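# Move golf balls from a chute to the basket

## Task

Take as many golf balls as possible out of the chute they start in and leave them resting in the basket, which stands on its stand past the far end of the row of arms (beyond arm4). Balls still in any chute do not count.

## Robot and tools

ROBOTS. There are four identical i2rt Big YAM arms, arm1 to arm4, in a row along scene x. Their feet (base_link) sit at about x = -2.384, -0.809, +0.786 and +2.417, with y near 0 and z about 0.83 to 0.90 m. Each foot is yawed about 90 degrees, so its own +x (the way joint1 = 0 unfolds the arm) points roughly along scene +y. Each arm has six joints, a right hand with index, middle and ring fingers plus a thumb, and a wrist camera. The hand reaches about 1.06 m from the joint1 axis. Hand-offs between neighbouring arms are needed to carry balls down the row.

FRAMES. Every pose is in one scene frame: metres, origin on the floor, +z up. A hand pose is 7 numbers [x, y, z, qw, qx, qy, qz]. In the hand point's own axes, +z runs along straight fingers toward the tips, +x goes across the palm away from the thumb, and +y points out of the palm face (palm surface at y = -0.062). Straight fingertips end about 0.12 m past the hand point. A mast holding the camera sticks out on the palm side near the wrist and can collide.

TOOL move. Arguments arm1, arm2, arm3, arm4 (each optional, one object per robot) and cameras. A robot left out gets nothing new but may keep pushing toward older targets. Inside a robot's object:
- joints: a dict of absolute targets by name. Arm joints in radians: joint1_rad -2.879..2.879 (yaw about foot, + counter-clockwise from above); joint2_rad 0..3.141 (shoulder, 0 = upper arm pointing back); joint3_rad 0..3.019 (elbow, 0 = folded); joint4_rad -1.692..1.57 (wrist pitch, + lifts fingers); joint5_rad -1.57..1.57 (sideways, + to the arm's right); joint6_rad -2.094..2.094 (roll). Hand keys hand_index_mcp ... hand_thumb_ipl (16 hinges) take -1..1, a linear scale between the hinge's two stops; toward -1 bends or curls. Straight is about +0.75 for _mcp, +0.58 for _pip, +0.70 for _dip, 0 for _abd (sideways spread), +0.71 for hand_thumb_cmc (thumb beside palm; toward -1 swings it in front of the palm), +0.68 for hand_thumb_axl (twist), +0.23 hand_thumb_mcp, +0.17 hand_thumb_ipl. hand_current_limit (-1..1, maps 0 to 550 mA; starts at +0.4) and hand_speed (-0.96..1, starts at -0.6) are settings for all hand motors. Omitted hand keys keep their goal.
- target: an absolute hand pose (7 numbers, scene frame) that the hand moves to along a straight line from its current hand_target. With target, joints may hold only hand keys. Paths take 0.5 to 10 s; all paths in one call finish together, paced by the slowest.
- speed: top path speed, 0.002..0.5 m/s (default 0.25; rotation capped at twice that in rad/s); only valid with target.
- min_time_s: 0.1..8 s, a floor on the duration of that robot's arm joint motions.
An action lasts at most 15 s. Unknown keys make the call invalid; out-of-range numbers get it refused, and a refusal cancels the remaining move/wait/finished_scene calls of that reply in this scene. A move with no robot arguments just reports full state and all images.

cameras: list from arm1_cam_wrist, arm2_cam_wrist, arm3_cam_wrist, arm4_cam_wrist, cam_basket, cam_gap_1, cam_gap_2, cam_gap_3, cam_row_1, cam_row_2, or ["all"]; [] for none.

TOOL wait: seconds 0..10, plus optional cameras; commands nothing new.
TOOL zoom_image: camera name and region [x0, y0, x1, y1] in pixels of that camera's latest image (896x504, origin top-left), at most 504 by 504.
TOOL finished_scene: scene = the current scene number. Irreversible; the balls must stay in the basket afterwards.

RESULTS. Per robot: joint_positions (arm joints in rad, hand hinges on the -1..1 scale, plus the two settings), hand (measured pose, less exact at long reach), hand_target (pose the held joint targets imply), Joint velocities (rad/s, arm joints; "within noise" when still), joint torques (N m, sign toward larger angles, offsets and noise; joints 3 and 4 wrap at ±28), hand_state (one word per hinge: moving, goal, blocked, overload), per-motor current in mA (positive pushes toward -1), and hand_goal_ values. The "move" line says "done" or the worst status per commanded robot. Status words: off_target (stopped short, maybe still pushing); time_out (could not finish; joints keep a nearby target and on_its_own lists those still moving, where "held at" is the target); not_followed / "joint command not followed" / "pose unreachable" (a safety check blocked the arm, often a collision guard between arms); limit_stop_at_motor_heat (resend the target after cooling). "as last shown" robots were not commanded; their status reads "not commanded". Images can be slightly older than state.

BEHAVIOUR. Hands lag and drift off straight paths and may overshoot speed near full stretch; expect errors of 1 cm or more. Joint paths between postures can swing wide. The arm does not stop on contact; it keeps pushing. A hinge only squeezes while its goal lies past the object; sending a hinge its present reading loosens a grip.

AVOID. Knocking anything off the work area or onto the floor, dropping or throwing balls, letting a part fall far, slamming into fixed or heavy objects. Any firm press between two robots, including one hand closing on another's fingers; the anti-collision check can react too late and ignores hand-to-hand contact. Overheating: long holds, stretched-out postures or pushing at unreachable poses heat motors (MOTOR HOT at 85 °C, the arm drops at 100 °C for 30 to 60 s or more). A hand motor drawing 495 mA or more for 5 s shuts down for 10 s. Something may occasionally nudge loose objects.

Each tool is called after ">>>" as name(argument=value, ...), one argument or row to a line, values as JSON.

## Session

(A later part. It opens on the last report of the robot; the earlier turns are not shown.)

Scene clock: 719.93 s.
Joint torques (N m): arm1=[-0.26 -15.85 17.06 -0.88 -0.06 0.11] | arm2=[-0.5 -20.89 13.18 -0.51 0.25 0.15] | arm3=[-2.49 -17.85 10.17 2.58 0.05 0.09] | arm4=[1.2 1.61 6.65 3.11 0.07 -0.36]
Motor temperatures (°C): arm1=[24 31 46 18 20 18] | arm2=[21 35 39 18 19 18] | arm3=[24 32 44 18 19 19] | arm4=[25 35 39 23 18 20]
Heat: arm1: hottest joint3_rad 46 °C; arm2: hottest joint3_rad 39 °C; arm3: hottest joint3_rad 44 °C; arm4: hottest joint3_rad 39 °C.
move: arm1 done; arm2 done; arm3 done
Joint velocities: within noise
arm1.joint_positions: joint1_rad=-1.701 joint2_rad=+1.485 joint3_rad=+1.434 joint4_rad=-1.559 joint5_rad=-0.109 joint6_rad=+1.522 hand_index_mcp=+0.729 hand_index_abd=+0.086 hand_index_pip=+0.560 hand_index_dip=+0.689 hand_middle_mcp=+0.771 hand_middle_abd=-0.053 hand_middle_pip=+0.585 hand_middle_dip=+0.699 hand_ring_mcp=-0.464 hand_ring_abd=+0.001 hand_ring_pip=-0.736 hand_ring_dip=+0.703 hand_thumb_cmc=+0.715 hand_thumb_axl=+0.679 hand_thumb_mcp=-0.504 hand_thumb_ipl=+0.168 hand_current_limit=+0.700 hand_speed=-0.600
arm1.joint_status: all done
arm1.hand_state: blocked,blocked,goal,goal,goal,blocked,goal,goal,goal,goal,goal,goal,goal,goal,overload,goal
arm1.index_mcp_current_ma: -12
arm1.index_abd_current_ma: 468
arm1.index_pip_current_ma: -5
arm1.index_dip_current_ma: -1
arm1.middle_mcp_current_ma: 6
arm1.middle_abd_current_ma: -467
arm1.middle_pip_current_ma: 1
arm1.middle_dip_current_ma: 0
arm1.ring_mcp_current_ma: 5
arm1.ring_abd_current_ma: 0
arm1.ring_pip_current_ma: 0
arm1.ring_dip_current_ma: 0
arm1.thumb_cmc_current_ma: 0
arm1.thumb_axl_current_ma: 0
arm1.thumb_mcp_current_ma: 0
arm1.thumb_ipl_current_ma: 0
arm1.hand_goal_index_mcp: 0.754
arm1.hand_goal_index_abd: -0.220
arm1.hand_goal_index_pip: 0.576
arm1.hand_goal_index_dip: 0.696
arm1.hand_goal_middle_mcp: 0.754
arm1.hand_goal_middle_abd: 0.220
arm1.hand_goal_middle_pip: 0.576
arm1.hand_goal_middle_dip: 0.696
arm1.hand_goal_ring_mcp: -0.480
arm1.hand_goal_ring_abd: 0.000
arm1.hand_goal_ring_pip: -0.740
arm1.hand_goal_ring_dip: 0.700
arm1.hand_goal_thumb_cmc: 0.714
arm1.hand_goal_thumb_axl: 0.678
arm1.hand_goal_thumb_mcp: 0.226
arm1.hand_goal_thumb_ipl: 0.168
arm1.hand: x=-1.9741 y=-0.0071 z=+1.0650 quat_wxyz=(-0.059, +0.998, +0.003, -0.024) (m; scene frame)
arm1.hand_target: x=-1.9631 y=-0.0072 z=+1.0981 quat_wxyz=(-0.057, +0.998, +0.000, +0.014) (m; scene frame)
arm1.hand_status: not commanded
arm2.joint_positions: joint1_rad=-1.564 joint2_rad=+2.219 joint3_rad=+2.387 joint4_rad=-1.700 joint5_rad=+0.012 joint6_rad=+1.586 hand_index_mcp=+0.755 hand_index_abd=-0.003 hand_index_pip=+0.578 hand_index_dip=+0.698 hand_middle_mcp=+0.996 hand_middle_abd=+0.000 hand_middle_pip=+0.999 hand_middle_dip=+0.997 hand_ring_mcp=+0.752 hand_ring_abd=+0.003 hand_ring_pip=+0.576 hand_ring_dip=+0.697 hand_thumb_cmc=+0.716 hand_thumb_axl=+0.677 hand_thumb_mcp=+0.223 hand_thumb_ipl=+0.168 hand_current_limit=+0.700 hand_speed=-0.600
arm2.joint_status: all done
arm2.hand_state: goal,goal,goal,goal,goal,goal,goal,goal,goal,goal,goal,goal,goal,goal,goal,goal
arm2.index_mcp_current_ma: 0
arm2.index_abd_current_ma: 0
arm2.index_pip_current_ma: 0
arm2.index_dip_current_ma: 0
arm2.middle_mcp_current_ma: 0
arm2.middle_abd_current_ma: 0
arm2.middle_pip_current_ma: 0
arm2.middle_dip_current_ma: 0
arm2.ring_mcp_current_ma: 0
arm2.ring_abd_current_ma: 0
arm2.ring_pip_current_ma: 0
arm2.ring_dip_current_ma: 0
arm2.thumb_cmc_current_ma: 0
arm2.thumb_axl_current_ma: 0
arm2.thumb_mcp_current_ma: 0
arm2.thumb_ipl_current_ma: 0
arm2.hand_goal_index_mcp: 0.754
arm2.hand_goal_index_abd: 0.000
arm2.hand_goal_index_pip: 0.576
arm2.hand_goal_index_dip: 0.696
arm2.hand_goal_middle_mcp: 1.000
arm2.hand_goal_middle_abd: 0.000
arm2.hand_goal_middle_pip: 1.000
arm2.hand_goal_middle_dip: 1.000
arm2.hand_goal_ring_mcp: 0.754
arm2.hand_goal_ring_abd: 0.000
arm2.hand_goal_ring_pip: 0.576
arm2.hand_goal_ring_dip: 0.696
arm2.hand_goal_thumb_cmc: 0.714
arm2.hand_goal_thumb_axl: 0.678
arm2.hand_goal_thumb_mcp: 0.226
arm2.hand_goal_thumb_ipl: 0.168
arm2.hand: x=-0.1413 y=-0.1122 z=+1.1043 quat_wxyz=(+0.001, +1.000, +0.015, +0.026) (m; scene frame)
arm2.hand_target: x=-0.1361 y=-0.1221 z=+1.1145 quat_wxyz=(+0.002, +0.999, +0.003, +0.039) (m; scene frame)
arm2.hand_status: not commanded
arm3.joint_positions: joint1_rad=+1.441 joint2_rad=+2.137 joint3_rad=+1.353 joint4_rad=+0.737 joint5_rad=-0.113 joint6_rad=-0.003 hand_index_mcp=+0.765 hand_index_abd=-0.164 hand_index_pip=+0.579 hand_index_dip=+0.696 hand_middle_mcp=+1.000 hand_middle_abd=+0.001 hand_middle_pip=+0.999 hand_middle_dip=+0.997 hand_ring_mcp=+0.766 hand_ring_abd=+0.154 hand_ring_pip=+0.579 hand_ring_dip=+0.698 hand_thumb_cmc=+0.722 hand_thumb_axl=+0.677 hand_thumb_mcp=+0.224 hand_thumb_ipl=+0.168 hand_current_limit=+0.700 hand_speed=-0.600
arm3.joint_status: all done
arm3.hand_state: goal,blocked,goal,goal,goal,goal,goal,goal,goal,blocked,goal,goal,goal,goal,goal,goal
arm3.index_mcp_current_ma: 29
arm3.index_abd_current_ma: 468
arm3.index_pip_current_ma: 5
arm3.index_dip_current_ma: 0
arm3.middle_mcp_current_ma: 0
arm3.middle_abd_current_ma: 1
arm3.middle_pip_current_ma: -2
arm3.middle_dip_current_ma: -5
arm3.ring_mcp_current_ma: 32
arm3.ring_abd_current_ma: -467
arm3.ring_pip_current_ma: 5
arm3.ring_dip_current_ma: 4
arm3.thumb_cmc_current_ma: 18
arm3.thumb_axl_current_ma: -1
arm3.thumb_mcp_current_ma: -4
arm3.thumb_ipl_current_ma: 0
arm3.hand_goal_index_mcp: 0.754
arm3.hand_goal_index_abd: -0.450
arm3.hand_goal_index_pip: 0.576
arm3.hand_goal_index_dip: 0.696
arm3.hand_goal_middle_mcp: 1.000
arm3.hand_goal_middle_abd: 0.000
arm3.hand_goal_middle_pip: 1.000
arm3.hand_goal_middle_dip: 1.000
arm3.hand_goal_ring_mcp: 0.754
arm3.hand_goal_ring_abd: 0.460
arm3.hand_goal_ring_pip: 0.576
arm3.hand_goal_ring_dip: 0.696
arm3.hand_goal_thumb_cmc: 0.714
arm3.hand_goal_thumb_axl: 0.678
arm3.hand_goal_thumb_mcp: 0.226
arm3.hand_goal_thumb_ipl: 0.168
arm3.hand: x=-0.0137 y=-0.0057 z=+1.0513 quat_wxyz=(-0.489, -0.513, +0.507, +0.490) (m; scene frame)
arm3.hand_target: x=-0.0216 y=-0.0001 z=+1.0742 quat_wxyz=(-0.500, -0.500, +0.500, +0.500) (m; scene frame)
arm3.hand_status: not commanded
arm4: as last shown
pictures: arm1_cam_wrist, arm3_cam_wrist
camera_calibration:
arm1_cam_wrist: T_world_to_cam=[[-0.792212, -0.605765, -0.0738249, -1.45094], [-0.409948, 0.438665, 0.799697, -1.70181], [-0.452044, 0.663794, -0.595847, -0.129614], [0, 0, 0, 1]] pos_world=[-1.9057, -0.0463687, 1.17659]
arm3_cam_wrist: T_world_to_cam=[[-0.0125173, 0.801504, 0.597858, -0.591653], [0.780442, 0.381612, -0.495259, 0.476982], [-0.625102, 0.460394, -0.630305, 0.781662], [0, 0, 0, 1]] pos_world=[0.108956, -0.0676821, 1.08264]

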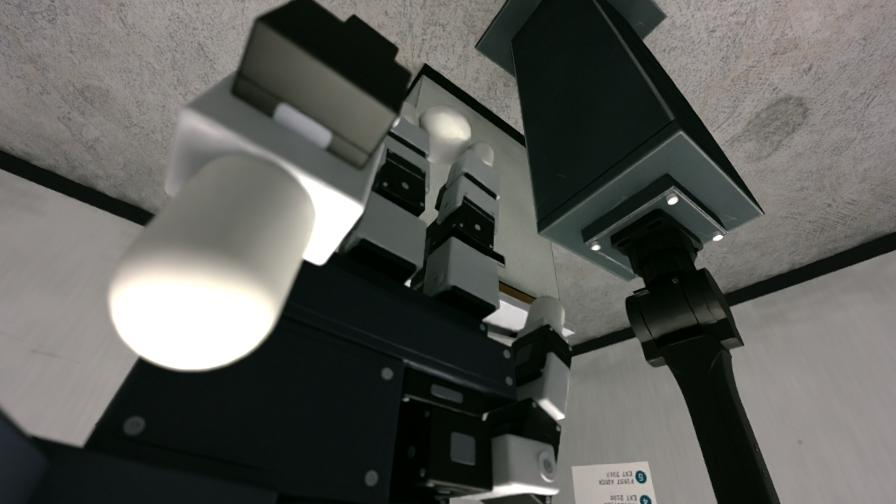

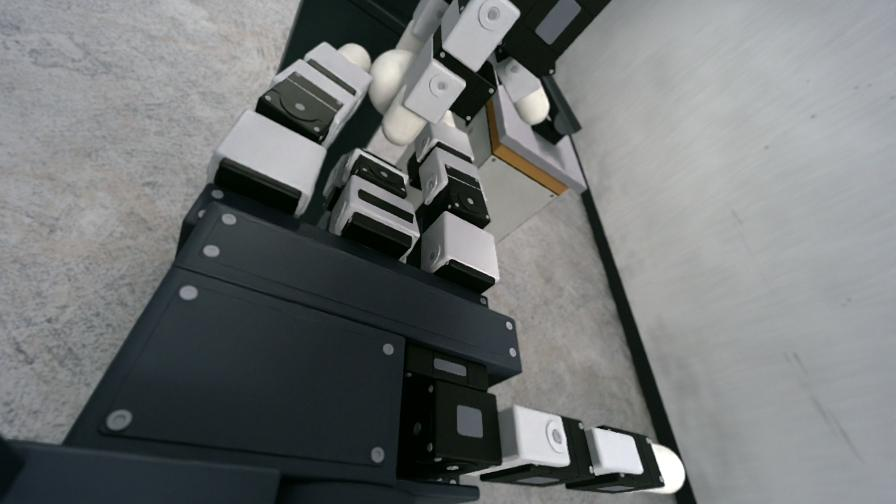

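>>> move(
  arm1={"target": [-1.70, -0.026, 1.07, 0, 1, 0, 0.02], "speed": 0.12},
  arm2={"target": [-0.136, -0.122, 1.21, 0, 1, 0, 0.02], "speed": 0.1},
  cameras=["arm3_cam_wrist"],
)

>>> move(
  arm3={"joints": {"joint1_rad": 0, "joint2_rad": 1.46, "joint3_rad": 1.5, "joint4_rad": -1.5, "joint5_rad": 0, "joint6_rad": 0}, "min_time_s": 7},
  arm2={"joints": {"joint1_rad": -1.5, "joint2_rad": 1.75, "joint3_rad": 1.9, "joint4_rad": -1.6, "joint5_rad": 0, "joint6_rad": 1.53, "hand_current_limit": 0.4}, "min_time_s": 3},
  cameras=["arm3_cam_wrist", "arm1_cam_wrist"],
)

>>> move(
  arm3={"joints": {"joint1_rad": -1.5, "joint2_rad": 1.75, "joint3_rad": 1.9, "joint4_rad": -1.6, "joint5_rad": 0, "joint6_rad": 1.53}, "min_time_s": 6},
  arm2={"joints": {"joint1_rad": 1.53, "joint2_rad": 0.6, "joint3_rad": 1.39, "joint4_rad": -1.35, "joint5_rad": 0, "joint6_rad": 0}, "min_time_s": 7},
  cameras=[],
)

>>> move(
  arm3={"target": [1.484, -0.115, 1.103, 0, 1, 0, 0.02], "speed": 0.1},
  arm2={"target": [-1.575, 0.08, 1.03, -0.5, -0.5, 0.5, 0.5], "speed": 0.15},
  arm4={"target": [1.72, -0.03, 1.07, -0.5, -0.5, 0.5, 0.5], "speed": 0.2},
  cameras=["arm2_cam_wrist", "arm4_cam_wrist", "arm3_cam_wrist"],
)

>>> zoom_image(
  camera="arm2_cam_wrist",
  region=[250, 0, 550, 200],
)

>>> zoom_image(
  camera="arm4_cam_wrist",
  region=[250, 0, 550, 200],
)

Scene clock: 725.60 s.
Joint torques (N m): arm1=[0.32 -24.41 17.4 -0.58 0.22 0] | arm2=[0.09 -23.47 12.92 -0.13 0.28 0.01] | arm3=[-2.49 -17.79 10.15 2.59 0.05 0.09] | arm4=[1.2 1.49 6.65 3.11 0.08 -0.37]
Motor temperatures (°C): arm1=[24 31 47 18 20 18] | arm2=[21 35 39 18 19 18] | arm3=[24 32 44 18 19 19] | arm4=[25 35 39 23 18 20]
Heat: arm1: hottest joint3_rad 47 °C; arm2: hottest joint3_rad 39 °C; arm3: hottest joint3_rad 44 °C; arm4: hottest joint3_rad 39 °C.
move: arm1 off_target; arm2 off_target
Joint velocities: within noise
arm1.joint_positions: joint1_rad=-1.687 joint2_rad=+2.191 joint3_rad=+2.390 joint4_rad=-1.689 joint5_rad=+0.015 joint6_rad=+1.534 hand_index_mcp=+0.729 hand_index_abd=+0.086 hand_index_pip=+0.560 hand_index_dip=+0.689 hand_middle_mcp=+0.771 hand_middle_abd=-0.053 hand_middle_pip=+0.585 hand_middle_dip=+0.699 hand_ring_mcp=-0.464 hand_ring_abd=+0.001 hand_ring_pip=-0.736 hand_ring_dip=+0.703 hand_thumb_cmc=+0.715 hand_thumb_axl=+0.679 hand_thumb_mcp=-0.505 hand_thumb_ipl=+0.168 hand_current_limit=+0.700 hand_speed=-0.600
arm1.joint_status: not commanded
arm1.hand_state: blocked,blocked,goal,goal,goal,blocked,goal,goal,goal,goal,goal,goal,goal,goal,overload,goal
arm1.index_mcp_current_ma: -12
arm1.index_abd_current_ma: 468
arm1.index_pip_current_ma: -5
arm1.index_dip_current_ma: -1
arm1.middle_mcp_current_ma: 6
arm1.middle_abd_current_ma: -467
arm1.middle_pip_current_ma: 1
arm1.middle_dip_current_ma: 0
arm1.ring_mcp_current_ma: 5
arm1.ring_abd_current_ma: 0
arm1.ring_pip_current_ma: 0
arm1.ring_dip_current_ma: 0
arm1.thumb_cmc_current_ma: 0
arm1.thumb_axl_current_ma: 0
arm1.thumb_mcp_current_ma: 0
arm1.thumb_ipl_current_ma: 0
arm1.hand_goal_index_mcp: 0.754
arm1.hand_goal_index_abd: -0.220
arm1.hand_goal_index_pip: 0.576
arm1.hand_goal_index_dip: 0.696
arm1.hand_goal_middle_mcp: 0.754
arm1.hand_goal_middle_abd: 0.220
arm1.hand_goal_middle_pip: 0.576
arm1.hand_goal_middle_dip: 0.696
arm1.hand_goal_ring_mcp: -0.480
arm1.hand_goal_ring_abd: 0.000
arm1.hand_goal_ring_pip: -0.740
arm1.hand_goal_ring_dip: 0.700
arm1.hand_goal_thumb_cmc: 0.714
arm1.hand_goal_thumb_axl: 0.678
arm1.hand_goal_thumb_mcp: 0.226
arm1.hand_goal_thumb_ipl: 0.168
arm1.hand: x=-1.7118 y=-0.0297 z=+1.0496 quat_wxyz=(+0.005, +0.999, +0.005, +0.033) (m; scene frame)
arm1.hand_target: x=-1.7018 y=-0.0259 z=+1.0695 quat_wxyz=(+0.007, +0.998, +0.007, +0.057) (m; scene frame)
arm1.hand_status: off_target (0.024 m and 1.7 deg from the pose sent, 0.275 m and 8.4 deg at the start; a joint's target at an end of its range on 33 of 88 steps)
arm2.joint_positions: joint1_rad=-1.564 joint2_rad=+2.162 joint3_rad=+2.462 joint4_rad=-1.700 joint5_rad=+0.038 joint6_rad=+1.572 hand_index_mcp=+0.755 hand_index_abd=-0.003 hand_index_pip=+0.578 hand_index_dip=+0.698 hand_middle_mcp=+0.996 hand_middle_abd=+0.000 hand_middle_pip=+0.999 hand_middle_dip=+0.997 hand_ring_mcp=+0.752 hand_ring_abd=+0.003 hand_ring_pip=+0.576 hand_ring_dip=+0.697 hand_thumb_cmc=+0.716 hand_thumb_axl=+0.677 hand_thumb_mcp=+0.223 hand_thumb_ipl=+0.168 hand_current_limit=+0.700 hand_speed=-0.600
arm2.joint_status: not commanded
arm2.hand_state: goal,goal,goal,goal,goal,goal,goal,goal,goal,goal,goal,goal,goal,goal,goal,goal
arm2.index_mcp_current_ma: 0
arm2.index_abd_current_ma: 0
arm2.index_pip_current_ma: 0
arm2.index_dip_current_ma: 0
arm2.middle_mcp_current_ma: 0
arm2.middle_abd_current_ma: 0
arm2.middle_pip_current_ma: 0
arm2.middle_dip_current_ma: 0
arm2.ring_mcp_current_ma: 0
arm2.ring_abd_current_ma: 0
arm2.ring_pip_current_ma: 0
arm2.ring_dip_current_ma: 0
arm2.thumb_cmc_current_ma: 0
arm2.thumb_axl_current_ma: 0
arm2.thumb_mcp_current_ma: 0
arm2.thumb_ipl_current_ma: 0
arm2.hand_goal_index_mcp: 0.754
arm2.hand_goal_index_abd: 0.000
arm2.hand_goal_index_pip: 0.576
arm2.hand_goal_index_dip: 0.696
arm2.hand_goal_middle_mcp: 1.000
arm2.hand_goal_middle_abd: 0.000
arm2.hand_goal_middle_pip: 1.000
arm2.hand_goal_middle_dip: 1.000
arm2.hand_goal_ring_mcp: 0.754
arm2.hand_goal_ring_abd: 0.000
arm2.hand_goal_ring_pip: 0.576
arm2.hand_goal_ring_dip: 0.696
arm2.hand_goal_thumb_cmc: 0.714
arm2.hand_goal_thumb_axl: 0.678
arm2.hand_goal_thumb_mcp: 0.226
arm2.hand_goal_thumb_ipl: 0.168
arm2.hand: x=-0.1357 y=-0.1173 z=+1.1721 quat_wxyz=(+0.013, +0.995, +0.019, +0.092) (m; scene frame)
arm2.hand_target: x=-0.1381 y=-0.1221 z=+1.2089 quat_wxyz=(+0.015, +0.992, +0.019, +0.124) (m; scene frame)
arm2.hand_status: off_target (0.038 m and 8.7 deg from the pose sent, 0.106 m and 1.8 deg at the start; a joint's target at an end of its range on 87 of 88 steps)
arm3, arm4: as last shown
pictures: arm3_cam_wrist
camera_calibration:
arm3_cam_wrist: T_world_to_cam=[[-0.0125173, 0.801504, 0.597858, -0.591653], [0.780442, 0.381612, -0.495259, 0.476982], [-0.625102, 0.460394, -0.630305, 0.781662], [0, 0, 0, 1]] pos_world=[0.108956, -0.0676821, 1.08264]

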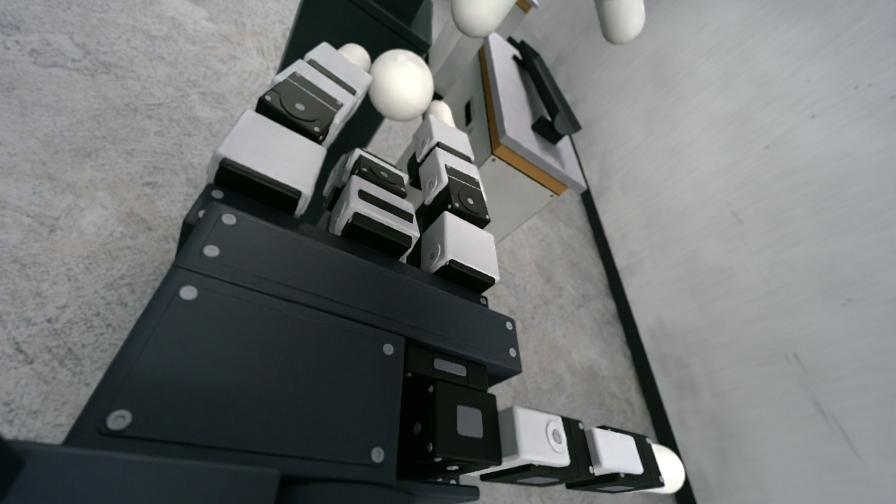

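Scene clock: 733.07 s.
Joint torques (N m): arm1=[0.26 -24.29 17.37 -0.55 0.21 0] | arm2=[1.73 -18.49 9.4 0.5 0.02 0.01] | arm3=[-2.49 -11.4 11.26 0.24 0.04 0.06] | arm4=[1.14 1.61 6.67 3.11 0.08 -0.37]
Motor temperatures (°C): arm1=[24 31 46 18 20 18] | arm2=[21 34 39 18 19 18] | arm3=[24 32 45 18 19 19] | arm4=[25 34 38 23 18 20]
Heat: arm1: hottest joint3_rad 46 °C; arm2: hottest joint3_rad 39 °C; arm3: hottest joint3_rad 45 °C; arm4: hottest joint3_rad 38 °C.
move: arm2 done; arm3 done
Joint velocities: within noise
arm1, arm4: as last shown
arm2.joint_positions: joint1_rad=-1.516 joint2_rad=+1.777 joint3_rad=+1.896 joint4_rad=-1.612 joint5_rad=+0.003 joint6_rad=+1.537 hand_index_mcp=+0.755 hand_index_abd=-0.002 hand_index_pip=+0.578 hand_index_dip=+0.698 hand_middle_mcp=+0.996 hand_middle_abd=+0.000 hand_middle_pip=+0.999 hand_middle_dip=+0.997 hand_ring_mcp=+0.752 hand_ring_abd=+0.003 hand_ring_pip=+0.576 hand_ring_dip=+0.697 hand_thumb_cmc=+0.716 hand_thumb_axl=+0.677 hand_thumb_mcp=+0.223 hand_thumb_ipl=+0.168 hand_current_limit=+0.400 hand_speed=-0.600
arm2.joint_status: all done
arm2.hand_state: goal,goal,goal,goal,goal,goal,goal,goal,goal,goal,goal,goal,goal,goal,goal,goal
arm2.index_mcp_current_ma: 0
arm2.index_abd_current_ma: 0
arm2.index_pip_current_ma: 0
arm2.index_dip_current_ma: 0
arm2.middle_mcp_current_ma: 0
arm2.middle_abd_current_ma: 0
arm2.middle_pip_current_ma: 0
arm2.middle_dip_current_ma: 0
arm2.ring_mcp_current_ma: 0
arm2.ring_abd_current_ma: 0
arm2.ring_pip_current_ma: 0
arm2.ring_dip_current_ma: 0
arm2.thumb_cmc_current_ma: 0
arm2.thumb_axl_current_ma: 0
arm2.thumb_mcp_current_ma: 0
arm2.thumb_ipl_current_ma: 0
arm2.hand_goal_index_mcp: 0.754
arm2.hand_goal_index_abd: 0.000
arm2.hand_goal_index_pip: 0.576
arm2.hand_goal_index_dip: 0.696
arm2.hand_goal_middle_mcp: 1.000
arm2.hand_goal_middle_abd: 0.000
arm2.hand_goal_middle_pip: 1.000
arm2.hand_goal_middle_dip: 1.000
arm2.hand_goal_ring_mcp: 0.754
arm2.hand_goal_ring_abd: 0.000
arm2.hand_goal_ring_pip: 0.576
arm2.hand_goal_ring_dip: 0.696
arm2.hand_goal_thumb_cmc: 0.714
arm2.hand_goal_thumb_axl: 0.678
arm2.hand_goal_thumb_mcp: 0.226
arm2.hand_goal_thumb_ipl: 0.168
arm2.hand: x=-0.2623 y=-0.0910 z=+1.1797 quat_wxyz=(-0.004, +0.997, +0.063, +0.046) (m; scene frame)
arm2.hand_target: x=-0.2619 y=-0.0822 z=+1.1951 quat_wxyz=(-0.006, +0.995, +0.074, +0.067) (m; scene frame)
arm2.hand_status: not commanded
arm3.joint_positions: joint1_rad=+0.008 joint2_rad=+1.475 joint3_rad=+1.449 joint4_rad=-1.491 joint5_rad=+0.000 joint6_rad=-0.003 hand_index_mcp=+0.756 hand_index_abd=-0.164 hand_index_pip=+0.578 hand_index_dip=+0.696 hand_middle_mcp=+0.998 hand_middle_abd=+0.001 hand_middle_pip=+0.999 hand_middle_dip=+0.997 hand_ring_mcp=+0.757 hand_ring_abd=+0.154 hand_ring_pip=+0.579 hand_ring_dip=+0.698 hand_thumb_cmc=+0.718 hand_thumb_axl=+0.677 hand_thumb_mcp=+0.224 hand_thumb_ipl=+0.168 hand_current_limit=+0.700 hand_speed=-0.600
arm3.joint_status: all done
arm3.hand_state: goal,blocked,goal,goal,goal,goal,goal,goal,goal,blocked,goal,goal,goal,goal,goal,goal
arm3.index_mcp_current_ma: 3
arm3.index_abd_current_ma: 467
arm3.index_pip_current_ma: 4
arm3.index_dip_current_ma: 0
arm3.middle_mcp_current_ma: -4
arm3.middle_abd_current_ma: 1
arm3.middle_pip_current_ma: -2
arm3.middle_dip_current_ma: -5
arm3.ring_mcp_current_ma: 6
arm3.ring_abd_current_ma: -467
arm3.ring_pip_current_ma: 6
arm3.ring_dip_current_ma: 4
arm3.thumb_cmc_current_ma: 8
arm3.thumb_axl_current_ma: -1
arm3.thumb_mcp_current_ma: -5
arm3.thumb_ipl_current_ma: 0
arm3.hand_goal_index_mcp: 0.754
arm3.hand_goal_index_abd: -0.450
arm3.hand_goal_index_pip: 0.576
arm3.hand_goal_index_dip: 0.696
arm3.hand_goal_middle_mcp: 1.000
arm3.hand_goal_middle_abd: 0.000
arm3.hand_goal_middle_pip: 1.000
arm3.hand_goal_middle_dip: 1.000
arm3.hand_goal_ring_mcp: 0.754
arm3.hand_goal_ring_abd: 0.460
arm3.hand_goal_ring_pip: 0.576
arm3.hand_goal_ring_dip: 0.696
arm3.hand_goal_thumb_cmc: 0.714
arm3.hand_goal_thumb_axl: 0.678
arm3.hand_goal_thumb_mcp: 0.226
arm3.hand_goal_thumb_ipl: 0.168
arm3.hand: x=+0.7939 y=+0.4387 z=+1.0954 quat_wxyz=(-0.003, -0.017, +0.999, +0.032) (m; scene frame)
arm3.hand_target: x=+0.7981 y=+0.4459 z=+1.1269 quat_wxyz=(-0.003, -0.011, +0.998, +0.060) (m; scene frame)
arm3.hand_status: not commanded
pictures: arm1_cam_wrist, arm3_cam_wrist
camera_calibration:
arm1_cam_wrist: T_world_to_cam=[[-0.782649, -0.616438, -0.0863999, -1.22868], [-0.495588, 0.533107, 0.685703, -1.59629], [-0.376633, 0.579484, -0.722735, 0.254535], [0, 0, 0, 1]] pos_world=[-1.65686, -0.0539088, 1.17239]
arm3_cam_wrist: T_world_to_cam=[[0.785798, 0.616432, 0.0503271, -0.916995], [0.395914, -0.563866, 0.724781, -0.917453], [0.475156, -0.549606, -0.687139, 0.74158], [0, 0, 0, 1]] pos_world=[0.73144, 0.455522, 1.22067]

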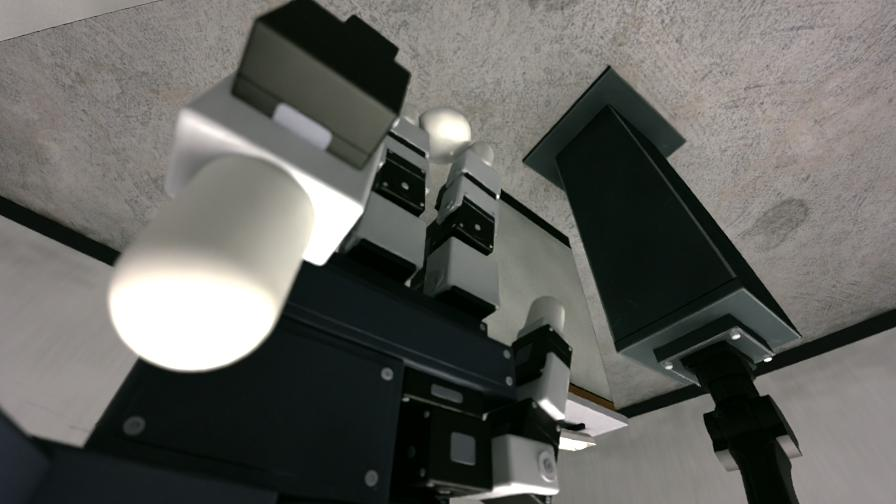

